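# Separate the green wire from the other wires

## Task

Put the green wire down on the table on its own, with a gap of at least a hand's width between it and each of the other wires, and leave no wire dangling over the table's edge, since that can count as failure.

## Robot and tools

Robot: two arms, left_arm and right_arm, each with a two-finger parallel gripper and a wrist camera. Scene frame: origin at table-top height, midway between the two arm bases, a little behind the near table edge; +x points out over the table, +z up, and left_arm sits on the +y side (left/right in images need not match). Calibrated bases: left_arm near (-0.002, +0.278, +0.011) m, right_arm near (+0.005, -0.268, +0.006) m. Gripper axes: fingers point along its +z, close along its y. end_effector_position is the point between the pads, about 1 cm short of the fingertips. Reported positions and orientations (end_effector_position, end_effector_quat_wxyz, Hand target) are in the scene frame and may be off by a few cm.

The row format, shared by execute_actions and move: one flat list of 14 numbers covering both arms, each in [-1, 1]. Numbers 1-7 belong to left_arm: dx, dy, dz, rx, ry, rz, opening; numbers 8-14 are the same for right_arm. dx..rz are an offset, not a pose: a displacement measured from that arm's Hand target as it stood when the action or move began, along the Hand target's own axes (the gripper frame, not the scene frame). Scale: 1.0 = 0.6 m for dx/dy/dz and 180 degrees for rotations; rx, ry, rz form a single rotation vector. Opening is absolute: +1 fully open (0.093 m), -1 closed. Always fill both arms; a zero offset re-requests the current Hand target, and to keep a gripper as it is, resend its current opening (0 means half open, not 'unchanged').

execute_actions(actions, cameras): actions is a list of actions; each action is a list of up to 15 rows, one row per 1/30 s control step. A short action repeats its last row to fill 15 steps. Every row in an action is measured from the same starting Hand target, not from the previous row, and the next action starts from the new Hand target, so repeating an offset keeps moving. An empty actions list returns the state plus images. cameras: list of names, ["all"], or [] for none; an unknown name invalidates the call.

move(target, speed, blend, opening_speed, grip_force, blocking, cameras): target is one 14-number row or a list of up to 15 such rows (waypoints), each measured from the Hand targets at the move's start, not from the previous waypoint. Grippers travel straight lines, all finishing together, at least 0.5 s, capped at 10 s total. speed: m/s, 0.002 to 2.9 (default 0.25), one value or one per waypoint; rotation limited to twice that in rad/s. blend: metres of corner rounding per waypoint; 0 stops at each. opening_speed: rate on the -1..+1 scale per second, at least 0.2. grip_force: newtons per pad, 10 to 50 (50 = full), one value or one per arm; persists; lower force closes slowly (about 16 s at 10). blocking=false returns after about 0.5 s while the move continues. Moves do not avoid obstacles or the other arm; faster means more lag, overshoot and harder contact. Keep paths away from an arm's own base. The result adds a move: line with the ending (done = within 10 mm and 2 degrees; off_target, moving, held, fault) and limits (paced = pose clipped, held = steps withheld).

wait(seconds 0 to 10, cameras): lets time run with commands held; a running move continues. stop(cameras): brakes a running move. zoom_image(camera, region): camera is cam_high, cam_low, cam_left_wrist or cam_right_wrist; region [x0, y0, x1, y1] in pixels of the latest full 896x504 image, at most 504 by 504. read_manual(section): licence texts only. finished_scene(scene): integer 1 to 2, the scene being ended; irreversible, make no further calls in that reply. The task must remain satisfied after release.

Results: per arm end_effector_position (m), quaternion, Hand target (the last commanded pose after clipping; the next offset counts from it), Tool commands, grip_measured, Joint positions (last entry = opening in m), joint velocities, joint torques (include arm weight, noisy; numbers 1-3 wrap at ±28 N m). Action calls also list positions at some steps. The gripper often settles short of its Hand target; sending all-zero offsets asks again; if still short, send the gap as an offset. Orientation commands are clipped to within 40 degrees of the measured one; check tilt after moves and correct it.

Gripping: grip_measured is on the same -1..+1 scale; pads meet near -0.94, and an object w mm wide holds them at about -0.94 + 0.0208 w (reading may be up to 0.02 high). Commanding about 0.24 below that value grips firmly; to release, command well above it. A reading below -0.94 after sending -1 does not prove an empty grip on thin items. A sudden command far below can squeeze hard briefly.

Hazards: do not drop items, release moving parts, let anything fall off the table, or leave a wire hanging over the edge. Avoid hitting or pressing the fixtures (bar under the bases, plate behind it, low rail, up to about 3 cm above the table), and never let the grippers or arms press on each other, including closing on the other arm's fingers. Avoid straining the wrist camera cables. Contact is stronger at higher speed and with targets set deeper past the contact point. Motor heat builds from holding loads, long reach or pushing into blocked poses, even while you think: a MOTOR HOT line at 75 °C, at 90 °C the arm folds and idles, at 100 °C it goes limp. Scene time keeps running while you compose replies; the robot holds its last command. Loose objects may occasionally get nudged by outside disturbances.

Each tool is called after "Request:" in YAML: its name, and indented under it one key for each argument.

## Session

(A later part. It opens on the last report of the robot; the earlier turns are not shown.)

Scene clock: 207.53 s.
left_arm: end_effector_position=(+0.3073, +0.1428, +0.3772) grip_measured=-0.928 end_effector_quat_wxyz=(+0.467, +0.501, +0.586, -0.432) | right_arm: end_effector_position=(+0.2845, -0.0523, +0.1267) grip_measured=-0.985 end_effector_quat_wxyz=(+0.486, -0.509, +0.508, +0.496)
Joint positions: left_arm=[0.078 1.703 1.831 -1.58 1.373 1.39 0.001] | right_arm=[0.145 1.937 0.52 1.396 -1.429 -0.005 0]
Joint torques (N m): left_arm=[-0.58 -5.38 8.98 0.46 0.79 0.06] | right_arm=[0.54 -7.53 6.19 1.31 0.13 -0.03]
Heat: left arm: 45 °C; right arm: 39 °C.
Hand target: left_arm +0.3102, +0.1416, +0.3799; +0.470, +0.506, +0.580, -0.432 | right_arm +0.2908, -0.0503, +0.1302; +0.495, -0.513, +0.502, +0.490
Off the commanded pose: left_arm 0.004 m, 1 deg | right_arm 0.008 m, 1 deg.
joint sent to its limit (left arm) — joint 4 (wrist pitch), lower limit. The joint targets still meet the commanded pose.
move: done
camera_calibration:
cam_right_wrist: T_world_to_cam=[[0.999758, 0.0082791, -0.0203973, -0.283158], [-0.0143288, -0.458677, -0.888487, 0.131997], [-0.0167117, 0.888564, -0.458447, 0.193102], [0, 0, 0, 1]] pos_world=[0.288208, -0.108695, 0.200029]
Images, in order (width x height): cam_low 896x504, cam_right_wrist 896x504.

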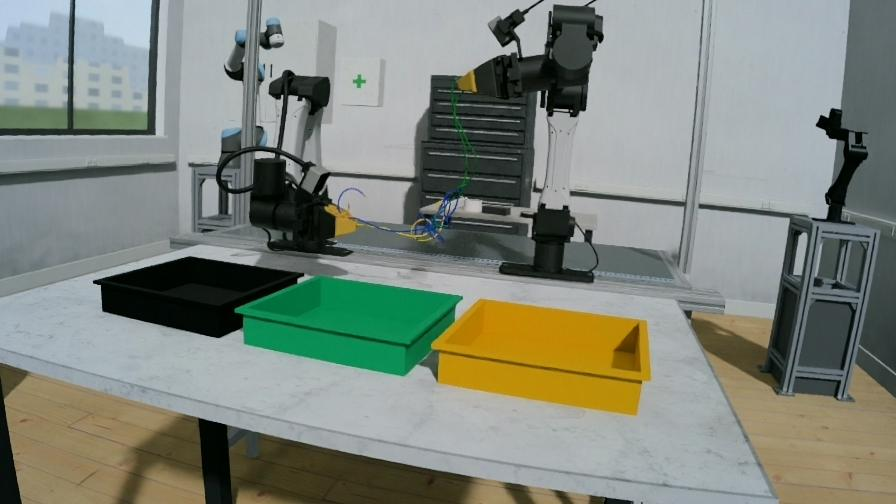

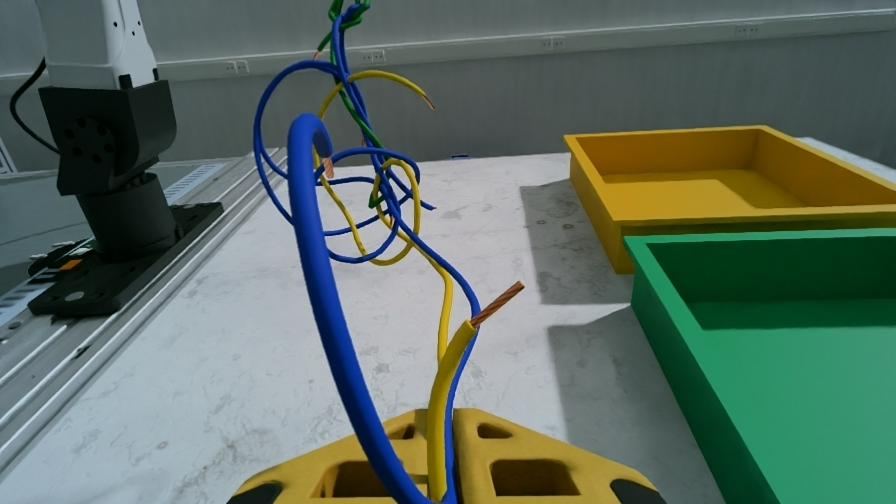

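Request:
move:
  target:
    - [0,0,0,0,0,0,-0.934775,0,0,0,0,0,0,0.6]
    - [0,0,0,0,0,0,-0.934775,0.0,0.0,-0.16,0,0,0,0.6]
  speed: 0.15
  opening_speed: 1.5
  cameras: ["cam_right_wrist","cam_low"]

Scene clock: 219.80 s.
left_arm: end_effector_position=(+0.3072, +0.1428, +0.3772) grip_measured=-0.928 end_effector_quat_wxyz=(+0.467, +0.501, +0.586, -0.432) | right_arm: end_effector_position=(+0.2965, -0.1447, +0.1277) grip_measured=+0.599 end_effector_quat_wxyz=(+0.528, -0.452, +0.558, +0.454)
Joint positions: left_arm=[0.078 1.703 1.831 -1.58 1.373 1.391 0.001] | right_arm=[-0.183 1.895 0.44 1.396 -1.565 -0.015 0.074]
Joint torques (N m): left_arm=[-0.51 -5.42 9.03 0.48 0.79 0.11] | right_arm=[-0.16 -9.2 2.91 1.42 -0.16 -0.19]
Heat: left arm: 47 °C; right arm: 38 °C.
Hand target: left_arm +0.3102, +0.1416, +0.3799; +0.470, +0.506, +0.580, -0.432 | right_arm +0.2913, -0.1463, +0.1333; +0.495, -0.513, +0.502, +0.489
Off the commanded pose: left_arm 0.004 m, 1 deg | right_arm 0.008 m, 11 deg.
joint sent to its limit (left arm) — joint 4 (wrist pitch), lower limit. The joint targets still meet the commanded pose.
joint sent to its limit (right arm) — joint 5 (wrist yaw), lower limit. The joint targets are off in orientation, not in position.
move: off_target (right_arm)
camera_calibration:
cam_right_wrist: T_world_to_cam=[[0.982357, -0.182289, -0.0417738, -0.314068], [-0.119538, -0.440266, -0.889875, 0.124714], [0.143823, 0.879168, -0.454288, 0.226402], [0, 0, 0, 1]] pos_world=[0.290873, -0.201389, 0.200712]
Images, in order (width x height): cam_low 896x504, cam_right_wrist 896x504.

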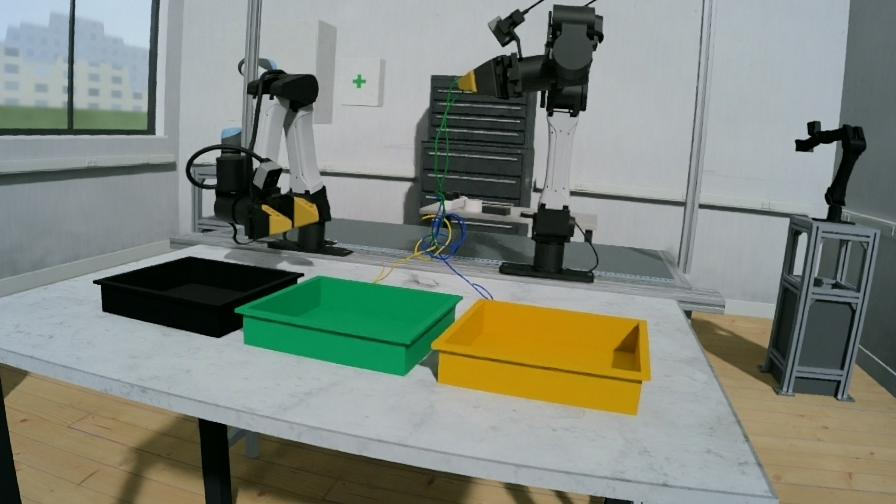

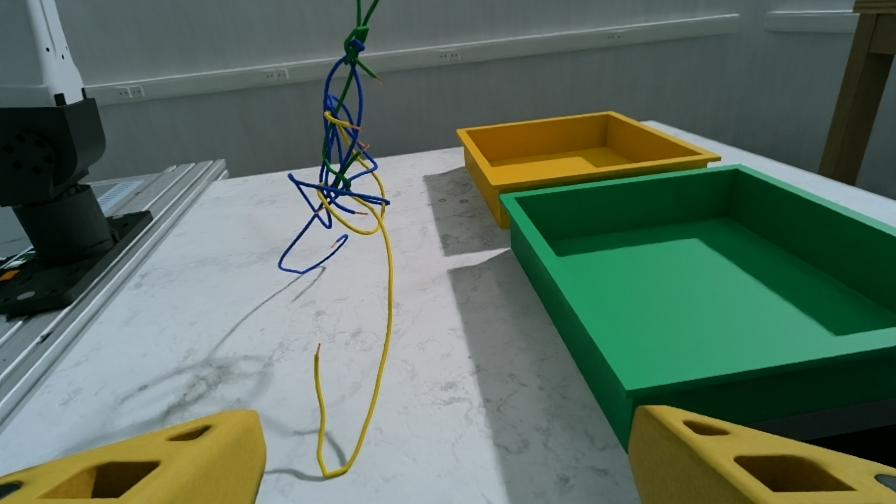

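Request:
move:
  target: [0,0,0,0,0,0,-0.934775,0.1,0.002,0.31,0,0,0,0.6]
  speed: 0.18
  cameras: ["cam_right_wrist"]

Scene clock: 256.60 s.
left_arm: end_effector_position=(+0.3072, +0.1428, +0.3772) grip_measured=-0.928 end_effector_quat_wxyz=(+0.467, +0.501, +0.586, -0.432) | right_arm: end_effector_position=(+0.2830, +0.0358, +0.0615) grip_measured=+0.599 end_effector_quat_wxyz=(+0.467, -0.512, +0.522, +0.498)
Joint positions: left_arm=[0.078 1.703 1.831 -1.58 1.373 1.391 0.001] | right_arm=[0.434 2.234 0.646 1.5 -1.148 -0.034 0.074]
Joint torques (N m): left_arm=[-0.62 -5.26 8.99 0.45 0.8 0.06] | right_arm=[0.25 -8.01 4.9 2.06 0.08 0.03]
Heat: left arm: 50 °C; right arm: 38 °C.
Hand target: left_arm +0.3102, +0.1416, +0.3799; +0.470, +0.506, +0.580, -0.432 | right_arm +0.2901, +0.0377, +0.0675; -0.495, +0.513, -0.502, -0.489
Off the commanded pose: left_arm 0.004 m, 1 deg | right_arm 0.009 m, 4 deg.
joint sent to its limit (left arm) — joint 4 (wrist pitch), lower limit. The joint targets still meet the commanded pose.
joint sent to its limit (right arm) — joint 4 (wrist pitch), upper limit. The joint targets still meet the commanded pose.
move: off_target (right_arm)
camera_calibration:
cam_right_wrist: T_world_to_cam=[[0.99851, 0.0157898, -0.0522275, -0.281722], [-0.0378579, -0.488813, -0.871567, 0.121221], [-0.0392913, 0.872246, -0.487487, 0.0936675], [0, 0, 0, 1]] pos_world=[0.289572, -0.0179986, 0.1366]
Images, in order (width x height): cam_right_wrist 896x504.

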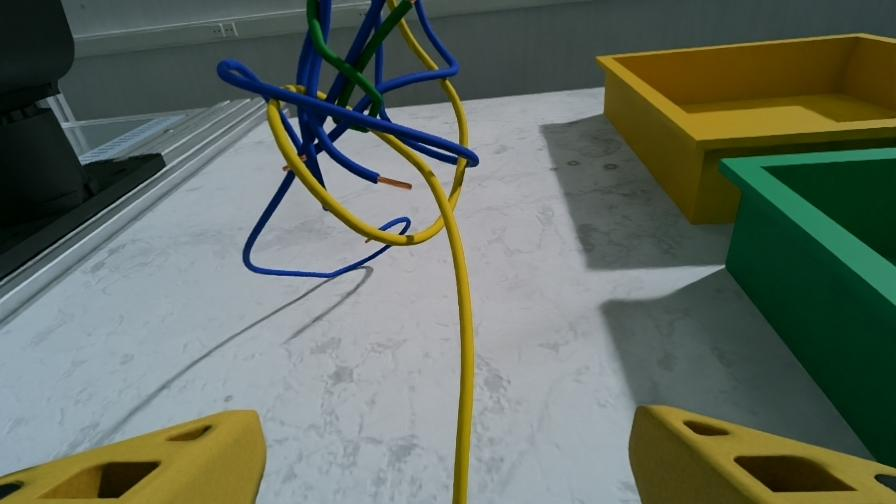

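Request:
move:
  target:
    - [0,0,0,0,0,0,-0.934775,0.015,0,0.02,0,0,0,0.6]
    - [0,0,0,0,0,0,-0.934775,0.015,0,0.02,0,0,0,-1]
  speed: 0.1
  opening_speed: 2
  cameras: ["cam_right_wrist"]

Scene clock: 275.67 s.
left_arm: end_effector_position=(+0.3072, +0.1428, +0.3772) grip_measured=-0.928 end_effector_quat_wxyz=(+0.467, +0.501, +0.586, -0.432) | right_arm: end_effector_position=(+0.2849, +0.0461, +0.0523) grip_measured=-0.986 end_effector_quat_wxyz=(+0.465, -0.511, +0.526, +0.496)
Joint positions: left_arm=[0.078 1.703 1.831 -1.58 1.373 1.391 0.001] | right_arm=[0.463 2.274 0.676 1.501 -1.115 -0.034 0]
Joint torques (N m): left_arm=[-0.58 -5.42 9.03 0.47 0.77 0.06] | right_arm=[0.35 -8.25 4.92 2.05 0.02 -0.08]
Heat: left arm: 51 °C; right arm: 42 °C.
Hand target: left_arm +0.3102, +0.1416, +0.3799; +0.470, +0.506, +0.580, -0.432 | right_arm +0.2903, +0.0494, +0.0581; -0.495, +0.513, -0.502, -0.489
Off the commanded pose: left_arm 0.004 m, 1 deg | right_arm 0.009 m, 4 deg.
joint sent to its limit (left arm) — joint 4 (wrist pitch), lower limit. The joint targets still meet the commanded pose.
joint sent to its limit (right arm) — joint 4 (wrist pitch), upper limit. The joint targets still meet the commanded pose.
move: off_target (right_arm); target 2's new opening was sent with right_arm's hand 0.009 m and 4 deg from that target
camera_calibration:
cam_right_wrist: T_world_to_cam=[[0.998218, 0.0106962, -0.0587136, -0.283586], [-0.0457574, -0.494423, -0.868016, 0.120557], [-0.0383139, 0.869155, -0.493053, 0.0804774], [0, 0, 0, 1]] pos_world=[0.291681, -0.00730802, 0.127674]
Images, in order (width x height): cam_right_wrist 896x504.

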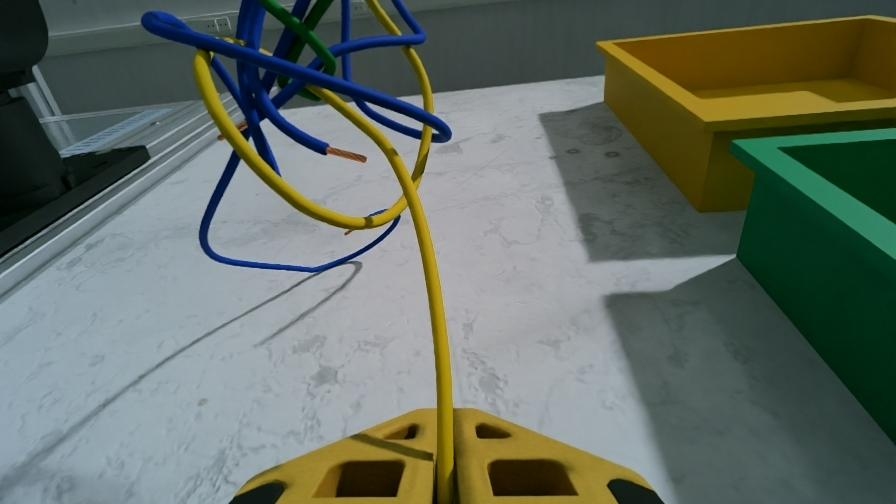

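Request:
move:
  target: [0,0,0,0,0,0,-0.934775,-0.011,0,-0.45,0.18,0,0,-1]
  speed: 0.15
  cameras: ["all"]

Scene clock: 288.60 s.
left_arm: end_effector_position=(+0.3064, +0.1387, +0.3693) grip_measured=-0.928 end_effector_quat_wxyz=(+0.450, +0.507, +0.595, -0.431) | right_arm: end_effector_position=(+0.2861, -0.2100, +0.0691) grip_measured=-0.986 end_effector_quat_wxyz=(+0.586, -0.358, +0.628, +0.366)
Joint positions: left_arm=[0.062 1.711 1.831 -1.592 1.34 1.392 0.001] | right_arm=[-0.438 2.102 0.28 1.508 -1.502 -0.252 0]
Joint torques (N m): left_arm=[1.2 -6.34 8.83 0.56 1.13 0.07] | right_arm=[-2.55 -7.49 1.24 1.8 0.11 -0.12]
Heat: left arm: 51 °C; right arm: 43 °C.
Hand target: left_arm +0.3103, +0.1417, +0.3799; +0.470, +0.506, +0.580, -0.432 | right_arm +0.2916, -0.2202, +0.0732; +0.618, -0.355, +0.619, +0.330
Off the commanded pose: left_arm 0.012 m, 3 deg | right_arm 0.012 m, 6 deg.
joint read past its limit (left arm) — joint 4 (wrist pitch), lower limit.
joint sent to its limit (left arm) — joint 4 (wrist pitch), lower limit. The joint targets still meet the commanded pose.
joint sent to its limit (right arm) — joint 4 (wrist pitch), upper limit. The joint targets still meet the commanded pose.
move: off_target (left_arm, right_arm)
camera_calibration:
cam_left_wrist: T_world_to_cam=[[-0.993184, -0.103433, 0.0537299, 0.298158], [-0.106289, 0.61455, -0.781685, 0.271571], [0.0478327, -0.782068, -0.621355, 0.40903], [0, 0, 0, 1]] pos_world=[0.305426, 0.183835, 0.450415]
cam_right_wrist: T_world_to_cam=[[0.876643, -0.478439, -0.05093, -0.349591], [-0.263939, -0.389692, -0.882313, 0.0940317], [0.402286, 0.786916, -0.467899, 0.166272], [0, 0, 0, 1]] pos_world=[0.264396, -0.261457, 0.142959]

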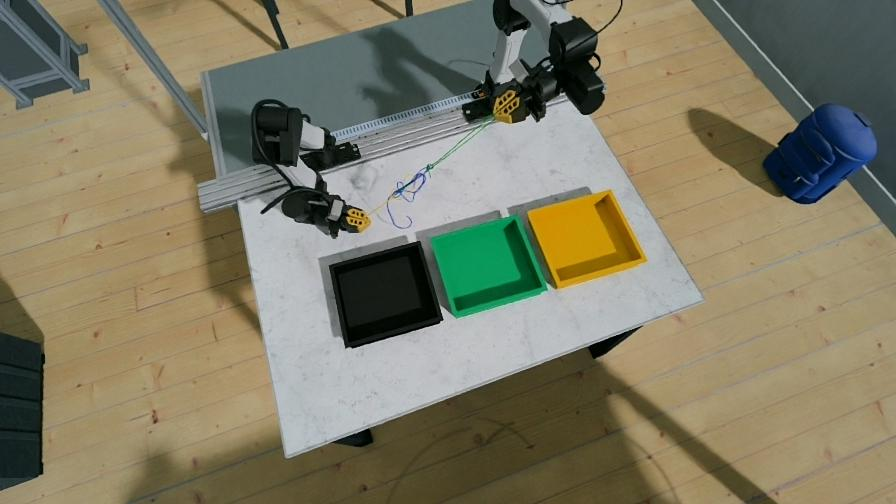

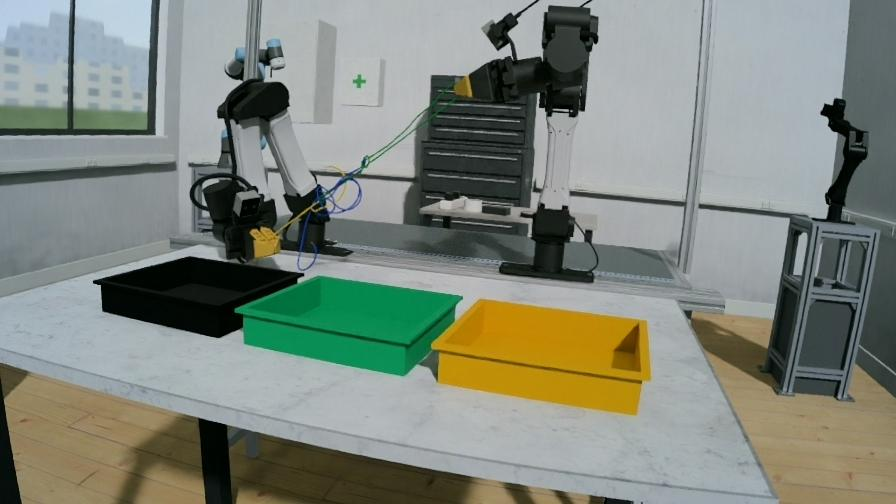

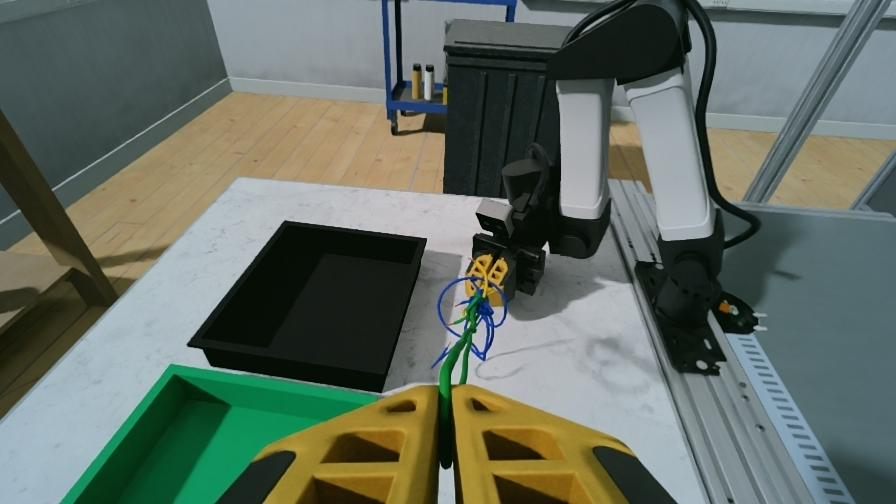

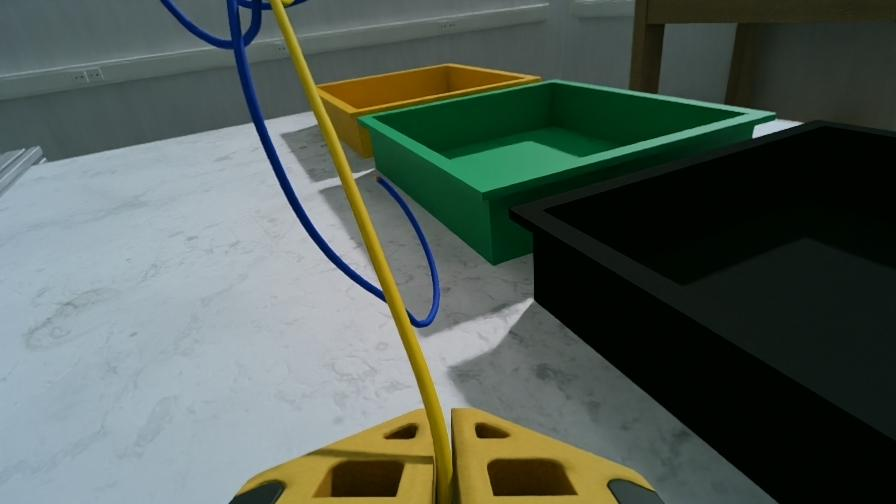

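Request:
move:
  target: [0.266,0.057,-0.251,-0.2,0,0,-0.934775,0,0,0,0,0,0,-1]
  speed: 0.12
  cameras: ["cam_high","cam_right_wrist","cam_low"]

Scene clock: 303.03 s.
left_arm: end_effector_position=(+0.3091, +0.2919, +0.2371) grip_measured=-0.928 end_effector_quat_wxyz=(+0.552, +0.326, +0.700, -0.315) | right_arm: end_effector_position=(+0.2753, -0.2024, +0.0734) grip_measured=-0.986 end_effector_quat_wxyz=(+0.583, -0.384, +0.606, +0.382)
Joint positions: left_arm=[0.577 1.529 1.095 -1.017 1.361 1.353 0.001] | right_arm=[-0.429 2.091 0.273 1.505 -1.564 -0.279 0]
Joint torques (N m): left_arm=[6.32 -7.65 8.46 1.92 0.83 -0.02] | right_arm=[-3.69 -7.66 1.8 1.38 0.7 -0.15]
Heat: left arm: 51 °C; right arm: 41 °C.
Hand target: left_arm +0.3206, +0.3216, +0.2502; +0.603, +0.336, +0.685, -0.232 | right_arm +0.2916, -0.2202, +0.0732; +0.618, -0.355, +0.619, +0.330
Off the commanded pose: left_arm 0.035 m, 11 deg | right_arm 0.024 m, 8 deg.
move: off_target (left_arm, right_arm)
camera_calibration:
cam_right_wrist: T_world_to_cam=[[0.908653, -0.416667, -0.0271654, -0.334169], [-0.210687, -0.401344, -0.891366, 0.0815206], [0.3605, 0.815666, -0.452469, 0.182886], [0, 0, 0, 1]] pos_world=[0.254889, -0.255693, 0.146337]
Images, in order (width x height): cam_high 896x504, cam_low 896x504, cam_right_wrist 896x504.

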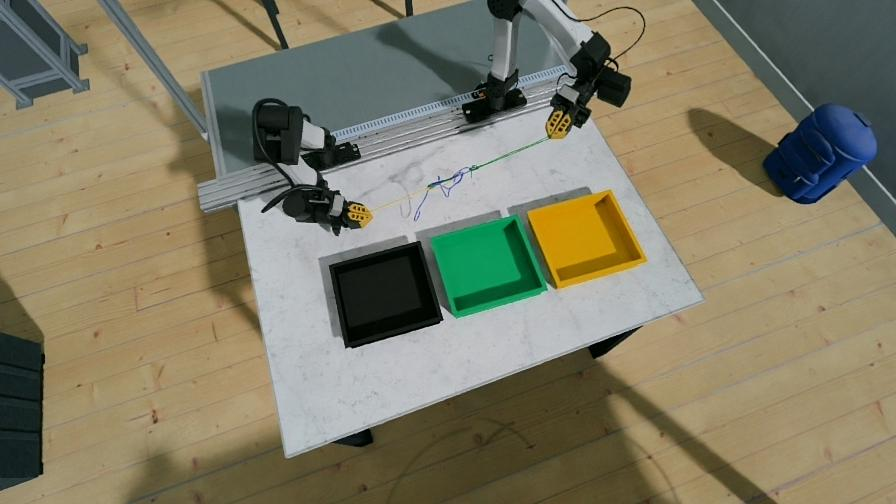

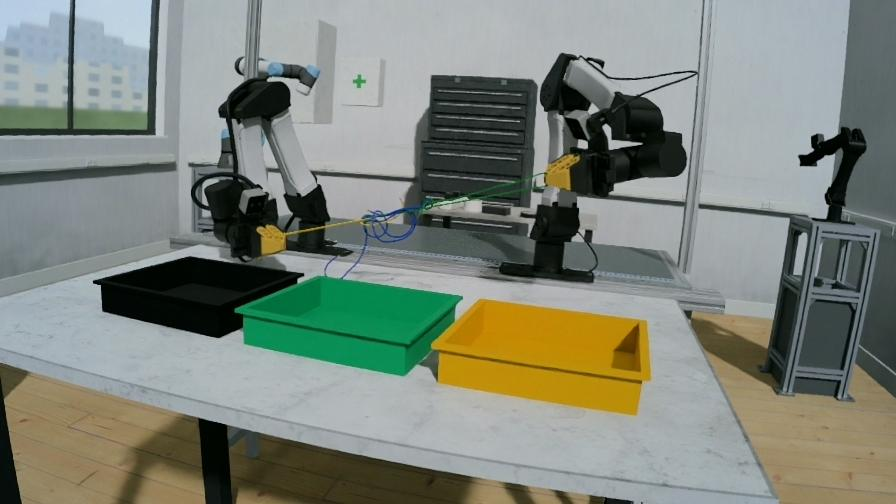

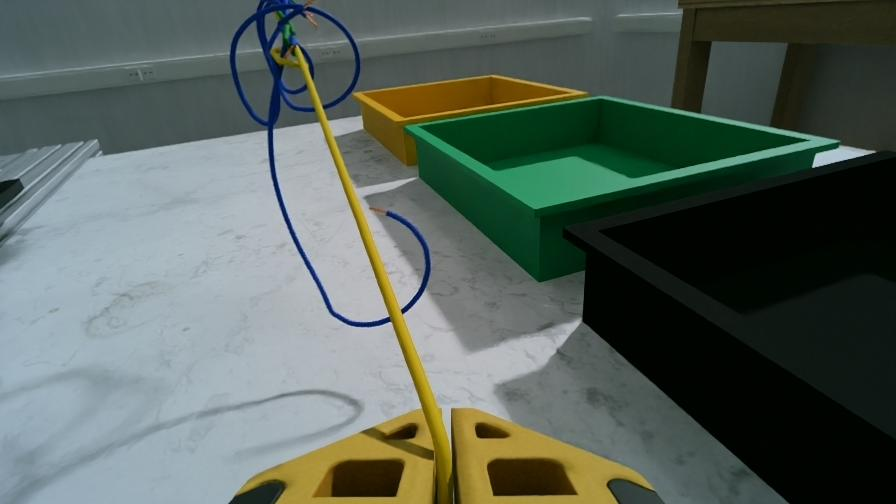

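Request:
move:
  target: [0.1,0.067,-0.063,0,0,0,-0.934775,0,0,0,0,0,0,-1]
  speed: 0.08
  cameras: ["cam_left_wrist","cam_right_wrist"]

Scene clock: 316.67 s.
left_arm: end_effector_position=(+0.3164, +0.3749, +0.1961) grip_measured=-0.928 end_effector_quat_wxyz=(+0.588, +0.334, +0.693, -0.249) | right_arm: end_effector_position=(+0.2850, -0.2119, +0.0718) grip_measured=-0.986 end_effector_quat_wxyz=(+0.592, -0.363, +0.625, +0.357)
Joint positions: left_arm=[0.789 1.864 1.282 -1.37 1.354 1.997 0.001] | right_arm=[-0.447 2.085 0.273 1.503 -1.505 -0.271 0]
Joint torques (N m): left_arm=[1.4 -6.2 8.95 -0.15 0.92 0.07] | right_arm=[-1.68 -6.05 2.07 1.73 0.09 -0.01]
Heat: left arm: 49 °C; right arm: 41 °C.
Hand target: left_arm +0.3222, +0.3866, +0.2010; +0.603, +0.336, +0.685, -0.232 | right_arm +0.2917, -0.2203, +0.0732; +0.618, -0.355, +0.619, +0.330
Off the commanded pose: left_arm 0.014 m, 3 deg | right_arm 0.011 m, 5 deg.
move: off_target (left_arm, right_arm)
camera_calibration:
cam_left_wrist: T_world_to_cam=[[-0.762377, -0.645099, -0.0512779, 0.492511], [-0.350849, 0.478612, -0.804882, 0.125022], [0.543771, -0.595632, -0.591215, 0.252906], [0, 0, 0, 1]] pos_world=[0.28182, 0.40852, 0.275404]
cam_right_wrist: T_world_to_cam=[[0.874742, -0.483801, -0.0276423, -0.351541], [-0.247475, -0.396951, -0.883847, 0.0892504], [0.416633, 0.779979, -0.466959, 0.163886], [0, 0, 0, 1]] pos_world=[0.261314, -0.262475, 0.145694]
Images, in order (width x height): cam_left_wrist 896x504, cam_right_wrist 896x504.

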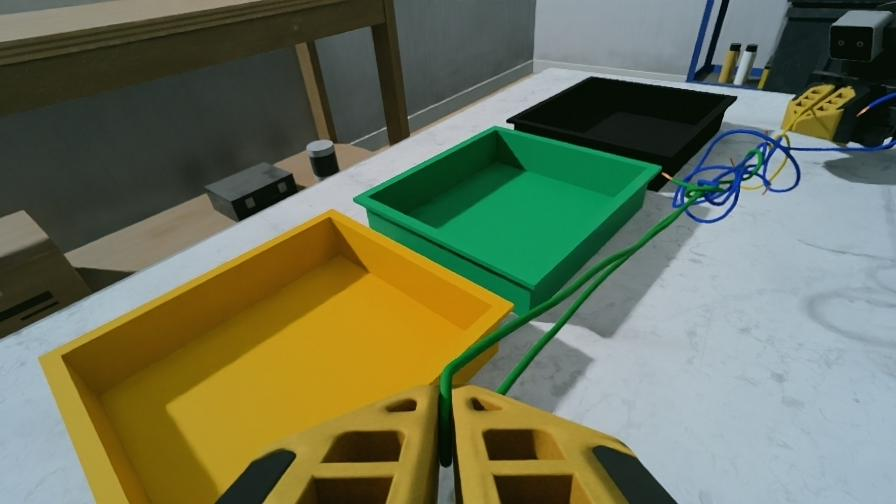

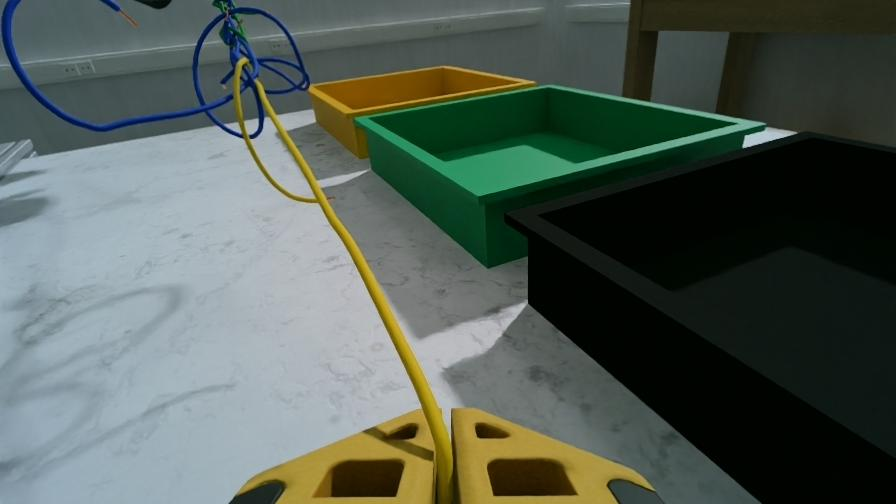

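Request:
move:
  target: [0,0,0,0,0,0,-0.934775,0.02,-0.078,-0.147,0.07,0,0,-1]
  speed: 0.1
  cameras: ["cam_left_wrist","cam_right_wrist","cam_low"]

Scene clock: 324.57 s.
left_arm: end_effector_position=(+0.3147, +0.3753, +0.1965) grip_measured=-0.928 end_effector_quat_wxyz=(+0.587, +0.331, +0.695, -0.251) | right_arm: end_effector_position=(+0.2819, -0.3115, +0.0654) grip_measured=-0.986 end_effector_quat_wxyz=(+0.650, -0.269, +0.659, +0.265)
Joint positions: left_arm=[0.794 1.864 1.282 -1.386 1.352 2.004 0.001] | right_arm=[-0.814 2.154 0.309 1.474 -1.58 -0.343 0]
Joint torques (N m): left_arm=[1.06 -6.31 8.81 -0.06 0.95 0.07] | right_arm=[-1.17 -5.82 3.38 1.26 -0.28 -0.2]
Heat: left arm: 50 °C; right arm: 41 °C.
Hand target: left_arm +0.3216, +0.3864, +0.2010; +0.603, +0.336, +0.686, -0.231 (not the last commanded pose) | right_arm +0.2846, -0.3202, +0.0642; +0.653, -0.285, +0.651, +0.260
Off the commanded pose: left_arm 0.014 m, 3 deg | right_arm 0.009 m, 2 deg.
joint read past its limit (right arm) — joint 5 (wrist yaw), lower limit.
joint sent to its limit (right arm) — joint 5 (wrist yaw), lower limit. The joint targets still meet the commanded pose.
move: off_target (left_arm)
camera_calibration:
cam_left_wrist: T_world_to_cam=[[-0.761163, -0.647143, -0.0428498, 0.490154], [-0.357536, 0.473817, -0.804777, 0.128355], [0.541109, -0.597246, -0.592029, 0.255896], [0, 0, 0, 1]] pos_world=[0.280511, 0.409216, 0.275798]
cam_right_wrist: T_world_to_cam=[[0.697046, -0.716934, -0.0114835, -0.420781], [-0.322527, -0.299196, -0.89803, 0.095808], [0.640392, 0.629672, -0.439784, 0.128219], [0, 0, 0, 1]] pos_world=[0.242094, -0.353743, 0.137595]
Images, in order (width x height): cam_low 896x504, cam_left_wrist 896x504, cam_right_wrist 896x504.

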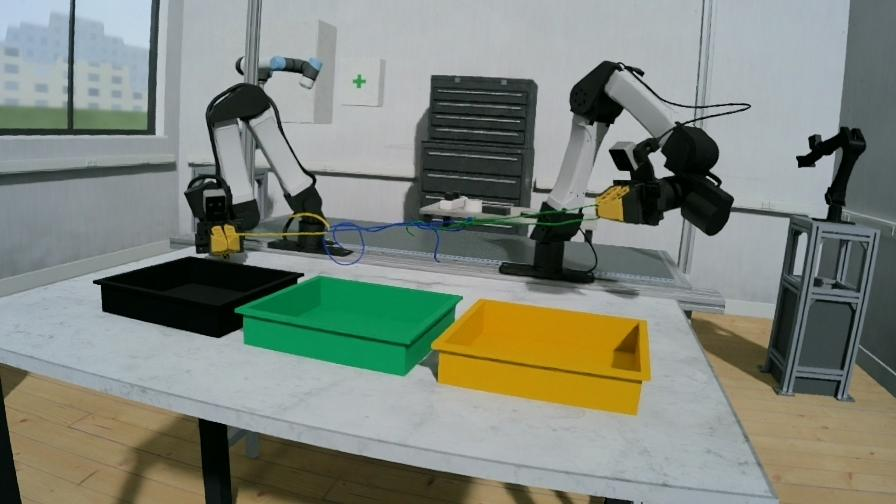

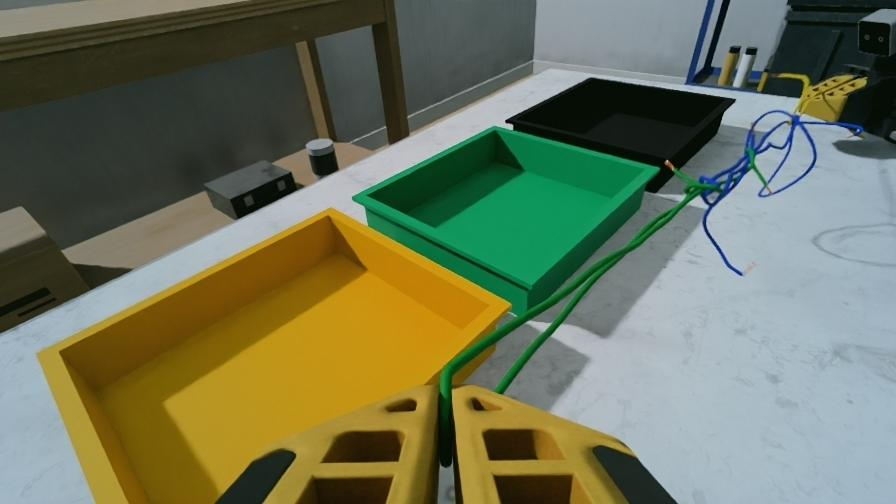

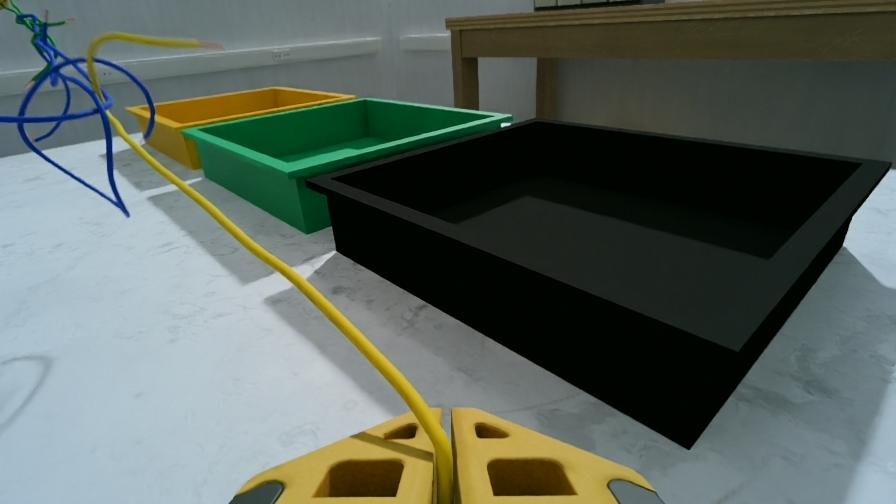

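Request:
move:
  target: [0.009,0.033,-0.036,0,0,0,-0.934775,-0.017,-0.047,-0.118,0.1,0,0,-1]
  speed: 0.1
  cameras: ["cam_left_wrist","cam_right_wrist","cam_low"]

Scene clock: 337.23 s.
left_arm: end_effector_position=(+0.3189, +0.4109, +0.2004) grip_measured=-0.928 end_effector_quat_wxyz=(+0.597, +0.324, +0.699, -0.224) | right_arm: end_effector_position=(+0.2563, -0.3888, +0.0714) grip_measured=-0.987 end_effector_quat_wxyz=(+0.686, -0.173, +0.688, +0.163)
Joint positions: left_arm=[0.861 1.94 1.401 -1.465 1.345 2.078 0.001] | right_arm=[-1.109 2.13 0.301 1.466 -1.58 -0.345 0]
Joint torques (N m): left_arm=[0.14 -6.72 8.21 -0.5 0.71 0.1] | right_arm=[-0.58 -9.18 1.17 1.28 -0.25 -0.06]
Heat: left arm: 51 °C; right arm: 40 °C.
Hand target: left_arm +0.3215, +0.4161, +0.2010; +0.603, +0.336, +0.686, -0.231 | right_arm +0.2547, -0.3901, +0.0761; +0.690, -0.179, +0.684, +0.155
Off the commanded pose: left_arm 0.006 m, 2 deg | right_arm 0.005 m, 1 deg.
joint read past its limit (right arm) — joint 5 (wrist yaw), lower limit.
joint sent to its limit (left arm) — joint 6 (wrist roll), upper limit. The joint targets still meet the commanded pose.
joint sent to its limit (right arm) — joint 5 (wrist yaw), lower limit. The joint targets still meet the commanded pose.
move: done
camera_calibration:
cam_left_wrist: T_world_to_cam=[[-0.726413, -0.682938, -0.0769417, 0.52707], [-0.362887, 0.476226, -0.800951, 0.116203], [0.583641, -0.5539, -0.593766, 0.246215], [0, 0, 0, 1]] pos_world=[0.281338, 0.440995, 0.279821]
cam_right_wrist: T_world_to_cam=[[0.458888, -0.888493, 0.00109445, -0.464915], [-0.38334, -0.199098, -0.901893, 0.124625], [0.801544, 0.413448, -0.431958, 0.0699785], [0, 0, 0, 1]] pos_world=[0.205027, -0.417194, 0.143135]
Images, in order (width x height): cam_low 896x504, cam_left_wrist 896x504, cam_right_wrist 896x504.

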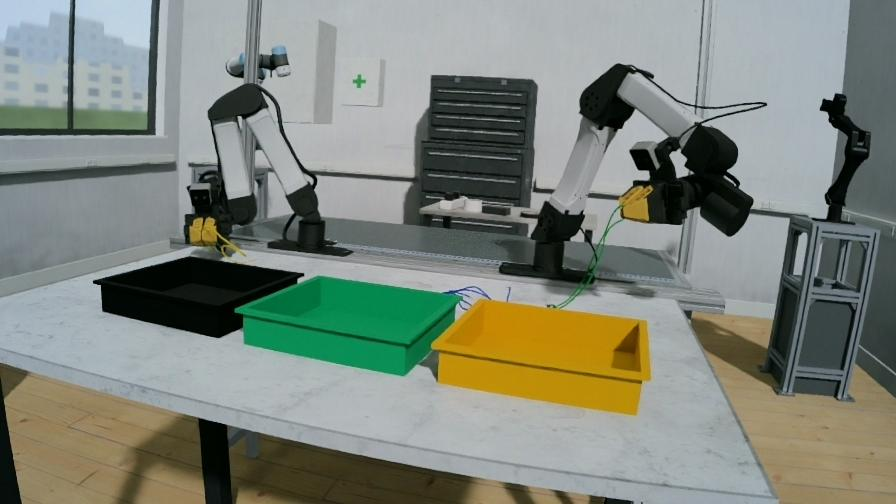

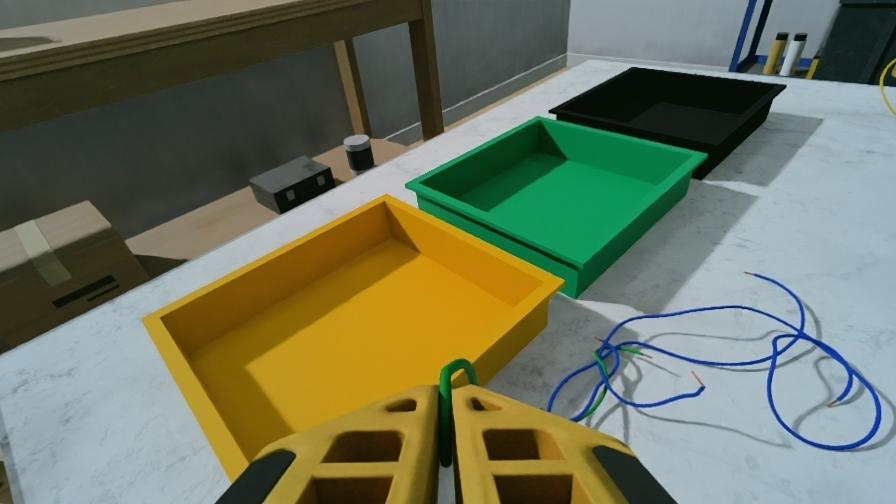

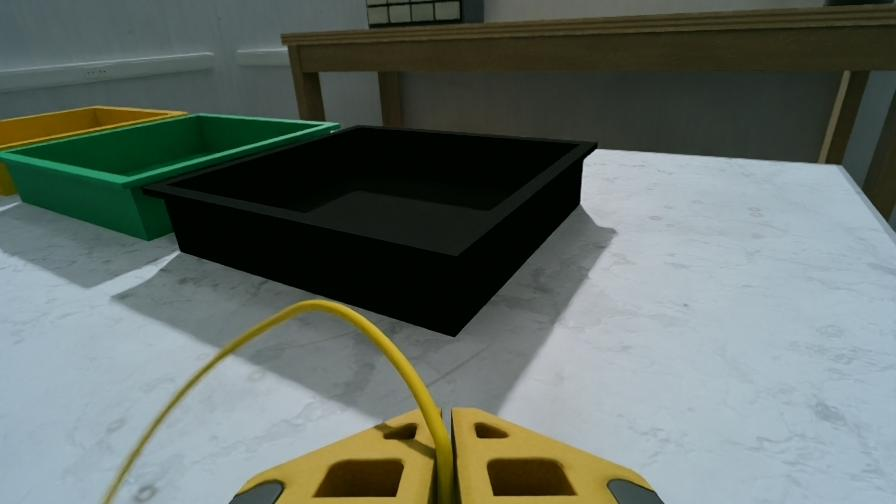

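Request:
move:
  target:
    - [-0.372,-0.281,0.258,0.2,0,0,-0.934775,0.05,0.118,0.098,-0.1,0,0,-1]
    - [-0.372,-0.281,0.258,0.2,0,0,-0.934775,0.05,0.118,0.098,-0.1,0,0,0.4]
    - [-0.372,-0.281,0.258,0.2,0,0,-0.934775,-0.123,0.118,0.086,-0.1,0,0,0.4]
  speed: 0.15
  opening_speed: 1.5
  cameras: ["all"]

Scene clock: 361.47 s.
left_arm: end_effector_position=(+0.3083, +0.1514, +0.3762) grip_measured=-0.928 end_effector_quat_wxyz=(+0.477, +0.500, +0.588, -0.420) | right_arm: end_effector_position=(+0.2699, -0.3007, +0.1471) grip_measured=+0.399 end_effector_quat_wxyz=(+0.656, -0.277, +0.657, +0.249)
Joint positions: left_arm=[0.106 1.694 1.819 -1.584 1.37 1.419 0.001] | right_arm=[-0.827 1.659 0.224 1.378 -1.578 -0.065 0.064]
Joint torques (N m): left_arm=[-0.32 -5.45 8.77 0.5 0.85 -0.1] | right_arm=[-0.53 -5.96 2.7 1.2 0 -0.02]
Heat: left arm: 49 °C; right arm: 39 °C.
Hand target: left_arm +0.3115, +0.1512, +0.3795; +0.470, +0.506, +0.581, -0.431 | right_arm +0.2669, -0.3011, +0.1474; +0.653, -0.285, +0.651, +0.260
Off the commanded pose: left_arm 0.005 m, 2 deg | right_arm 0.003 m, 2 deg.
joint sent to its limit (left arm) — joint 4 (wrist pitch), lower limit. The joint targets still meet the commanded pose.
joint sent to its limit (right arm) — joint 5 (wrist yaw), lower limit. The joint targets still meet the commanded pose.
move: done; target 2's new opening was sent with right_arm's hand 0.003 m and 4 deg from that target
camera_calibration:
cam_left_wrist: T_world_to_cam=[[-0.99041, -0.137385, 0.0146281, 0.320091], [-0.0937018, 0.590121, -0.801859, 0.276855], [0.101531, -0.795539, -0.597335, 0.399508], [0, 0, 0, 1]] pos_world=[0.302401, 0.198422, 0.455956]
cam_right_wrist: T_world_to_cam=[[0.687466, -0.725813, 0.0242116, -0.409052], [-0.30599, -0.319737, -0.896738, 0.157681], [0.658605, 0.609068, -0.4419, 0.154185], [0, 0, 0, 1]] pos_world=[0.227912, -0.340388, 0.219437]

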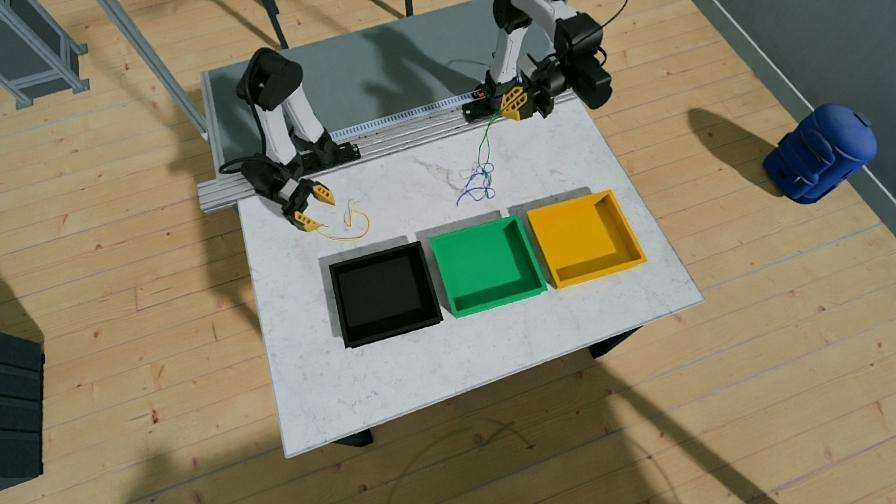

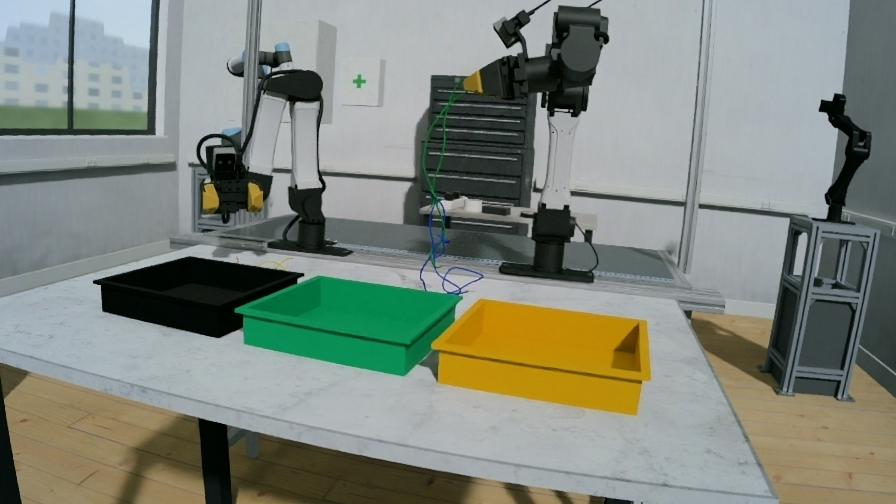

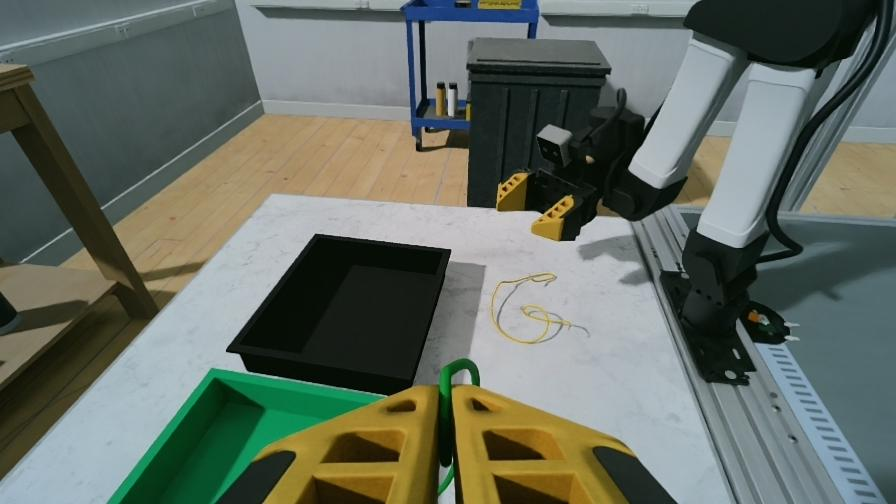

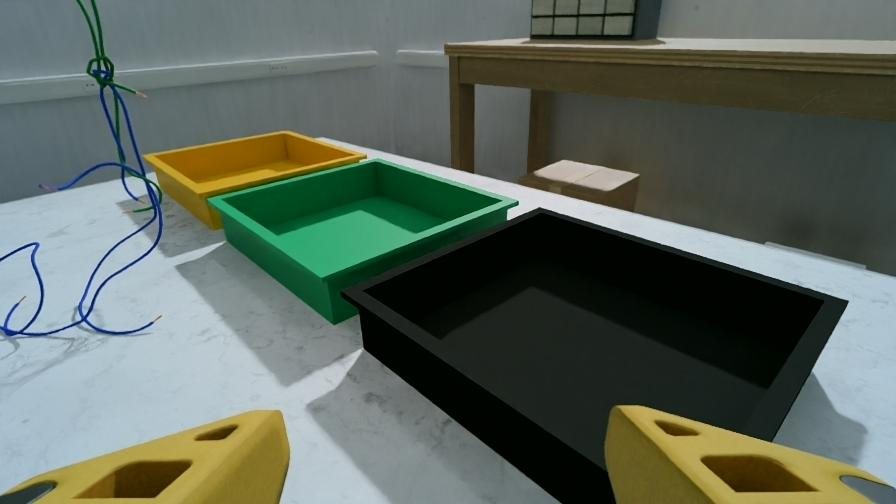

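Request:
move:
  target: [0,0,0,0,0,0,-0.934775,0.017,0.187,0.237,-0.24,0,0,0.6]
  speed: 0.2
  cameras: ["cam_right_wrist"]

Request:
zoom_image:
  camera: "cam_right_wrist"
  region: [200, 0, 500, 300]

Scene clock: 379.73 s.
left_arm: end_effector_position=(+0.3083, +0.1514, +0.3762) grip_measured=-0.928 end_effector_quat_wxyz=(+0.477, +0.500, +0.588, -0.420) | right_arm: end_effector_position=(+0.2820, -0.1213, +0.1315) grip_measured=+0.599 end_effector_quat_wxyz=(+0.516, -0.488, +0.527, +0.468)
Joint positions: left_arm=[0.106 1.694 1.819 -1.584 1.37 1.419 0.001] | right_arm=[-0.103 1.862 0.435 1.364 -1.578 -0.065 0.074]
Joint torques (N m): left_arm=[-0.4 -5.46 8.7 0.47 0.82 -0.14] | right_arm=[0.28 -5.46 5.85 1.18 -0.09 0.01]
Heat: left arm: 50 °C; right arm: 38 °C.
Hand target: left_arm +0.3115, +0.1512, +0.3795; +0.470, +0.506, +0.581, -0.431 | right_arm +0.2872, -0.1216, +0.1318; +0.503, -0.505, +0.510, +0.481
Off the commanded pose: left_arm 0.005 m, 2 deg | right_arm 0.005 m, 4 deg.
joint sent to its limit (left arm) — joint 4 (wrist pitch), lower limit. The joint targets still meet the commanded pose.
joint sent to its limit (right arm) — joint 5 (wrist yaw), lower limit. The joint targets are off in orientation, not in position.
move: off_target (right_arm)
camera_calibration:
cam_right_wrist: T_world_to_cam=[[0.995998, -0.0893729, -0.00110903, -0.293223], [-0.0416308, -0.452895, -0.890591, 0.113289], [0.0790924, 0.887073, -0.454803, 0.228883], [0, 0, 0, 1]] pos_world=[0.278663, -0.177934, 0.204666]
Images, in order (width x height): cam_right_wrist 896x504.

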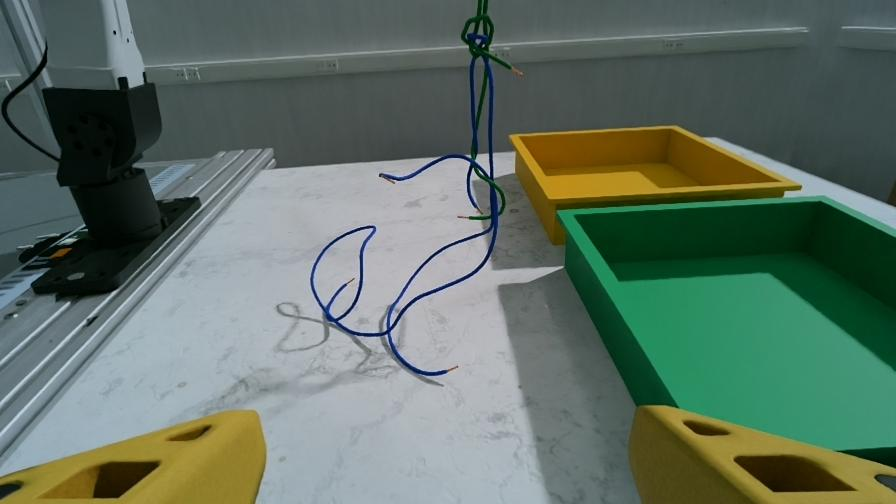

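Scaled by 1.680 from the camera's 896x504 image, which has a finer 1280x720 frame.

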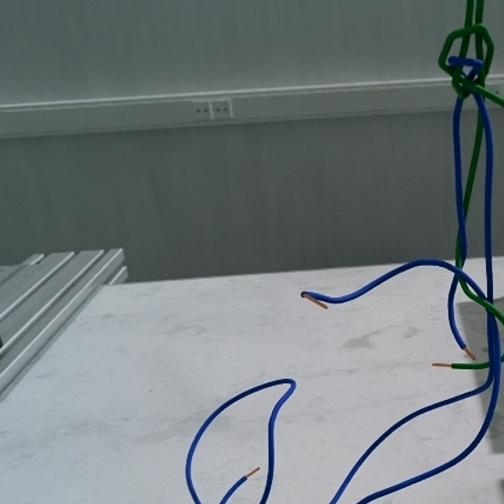

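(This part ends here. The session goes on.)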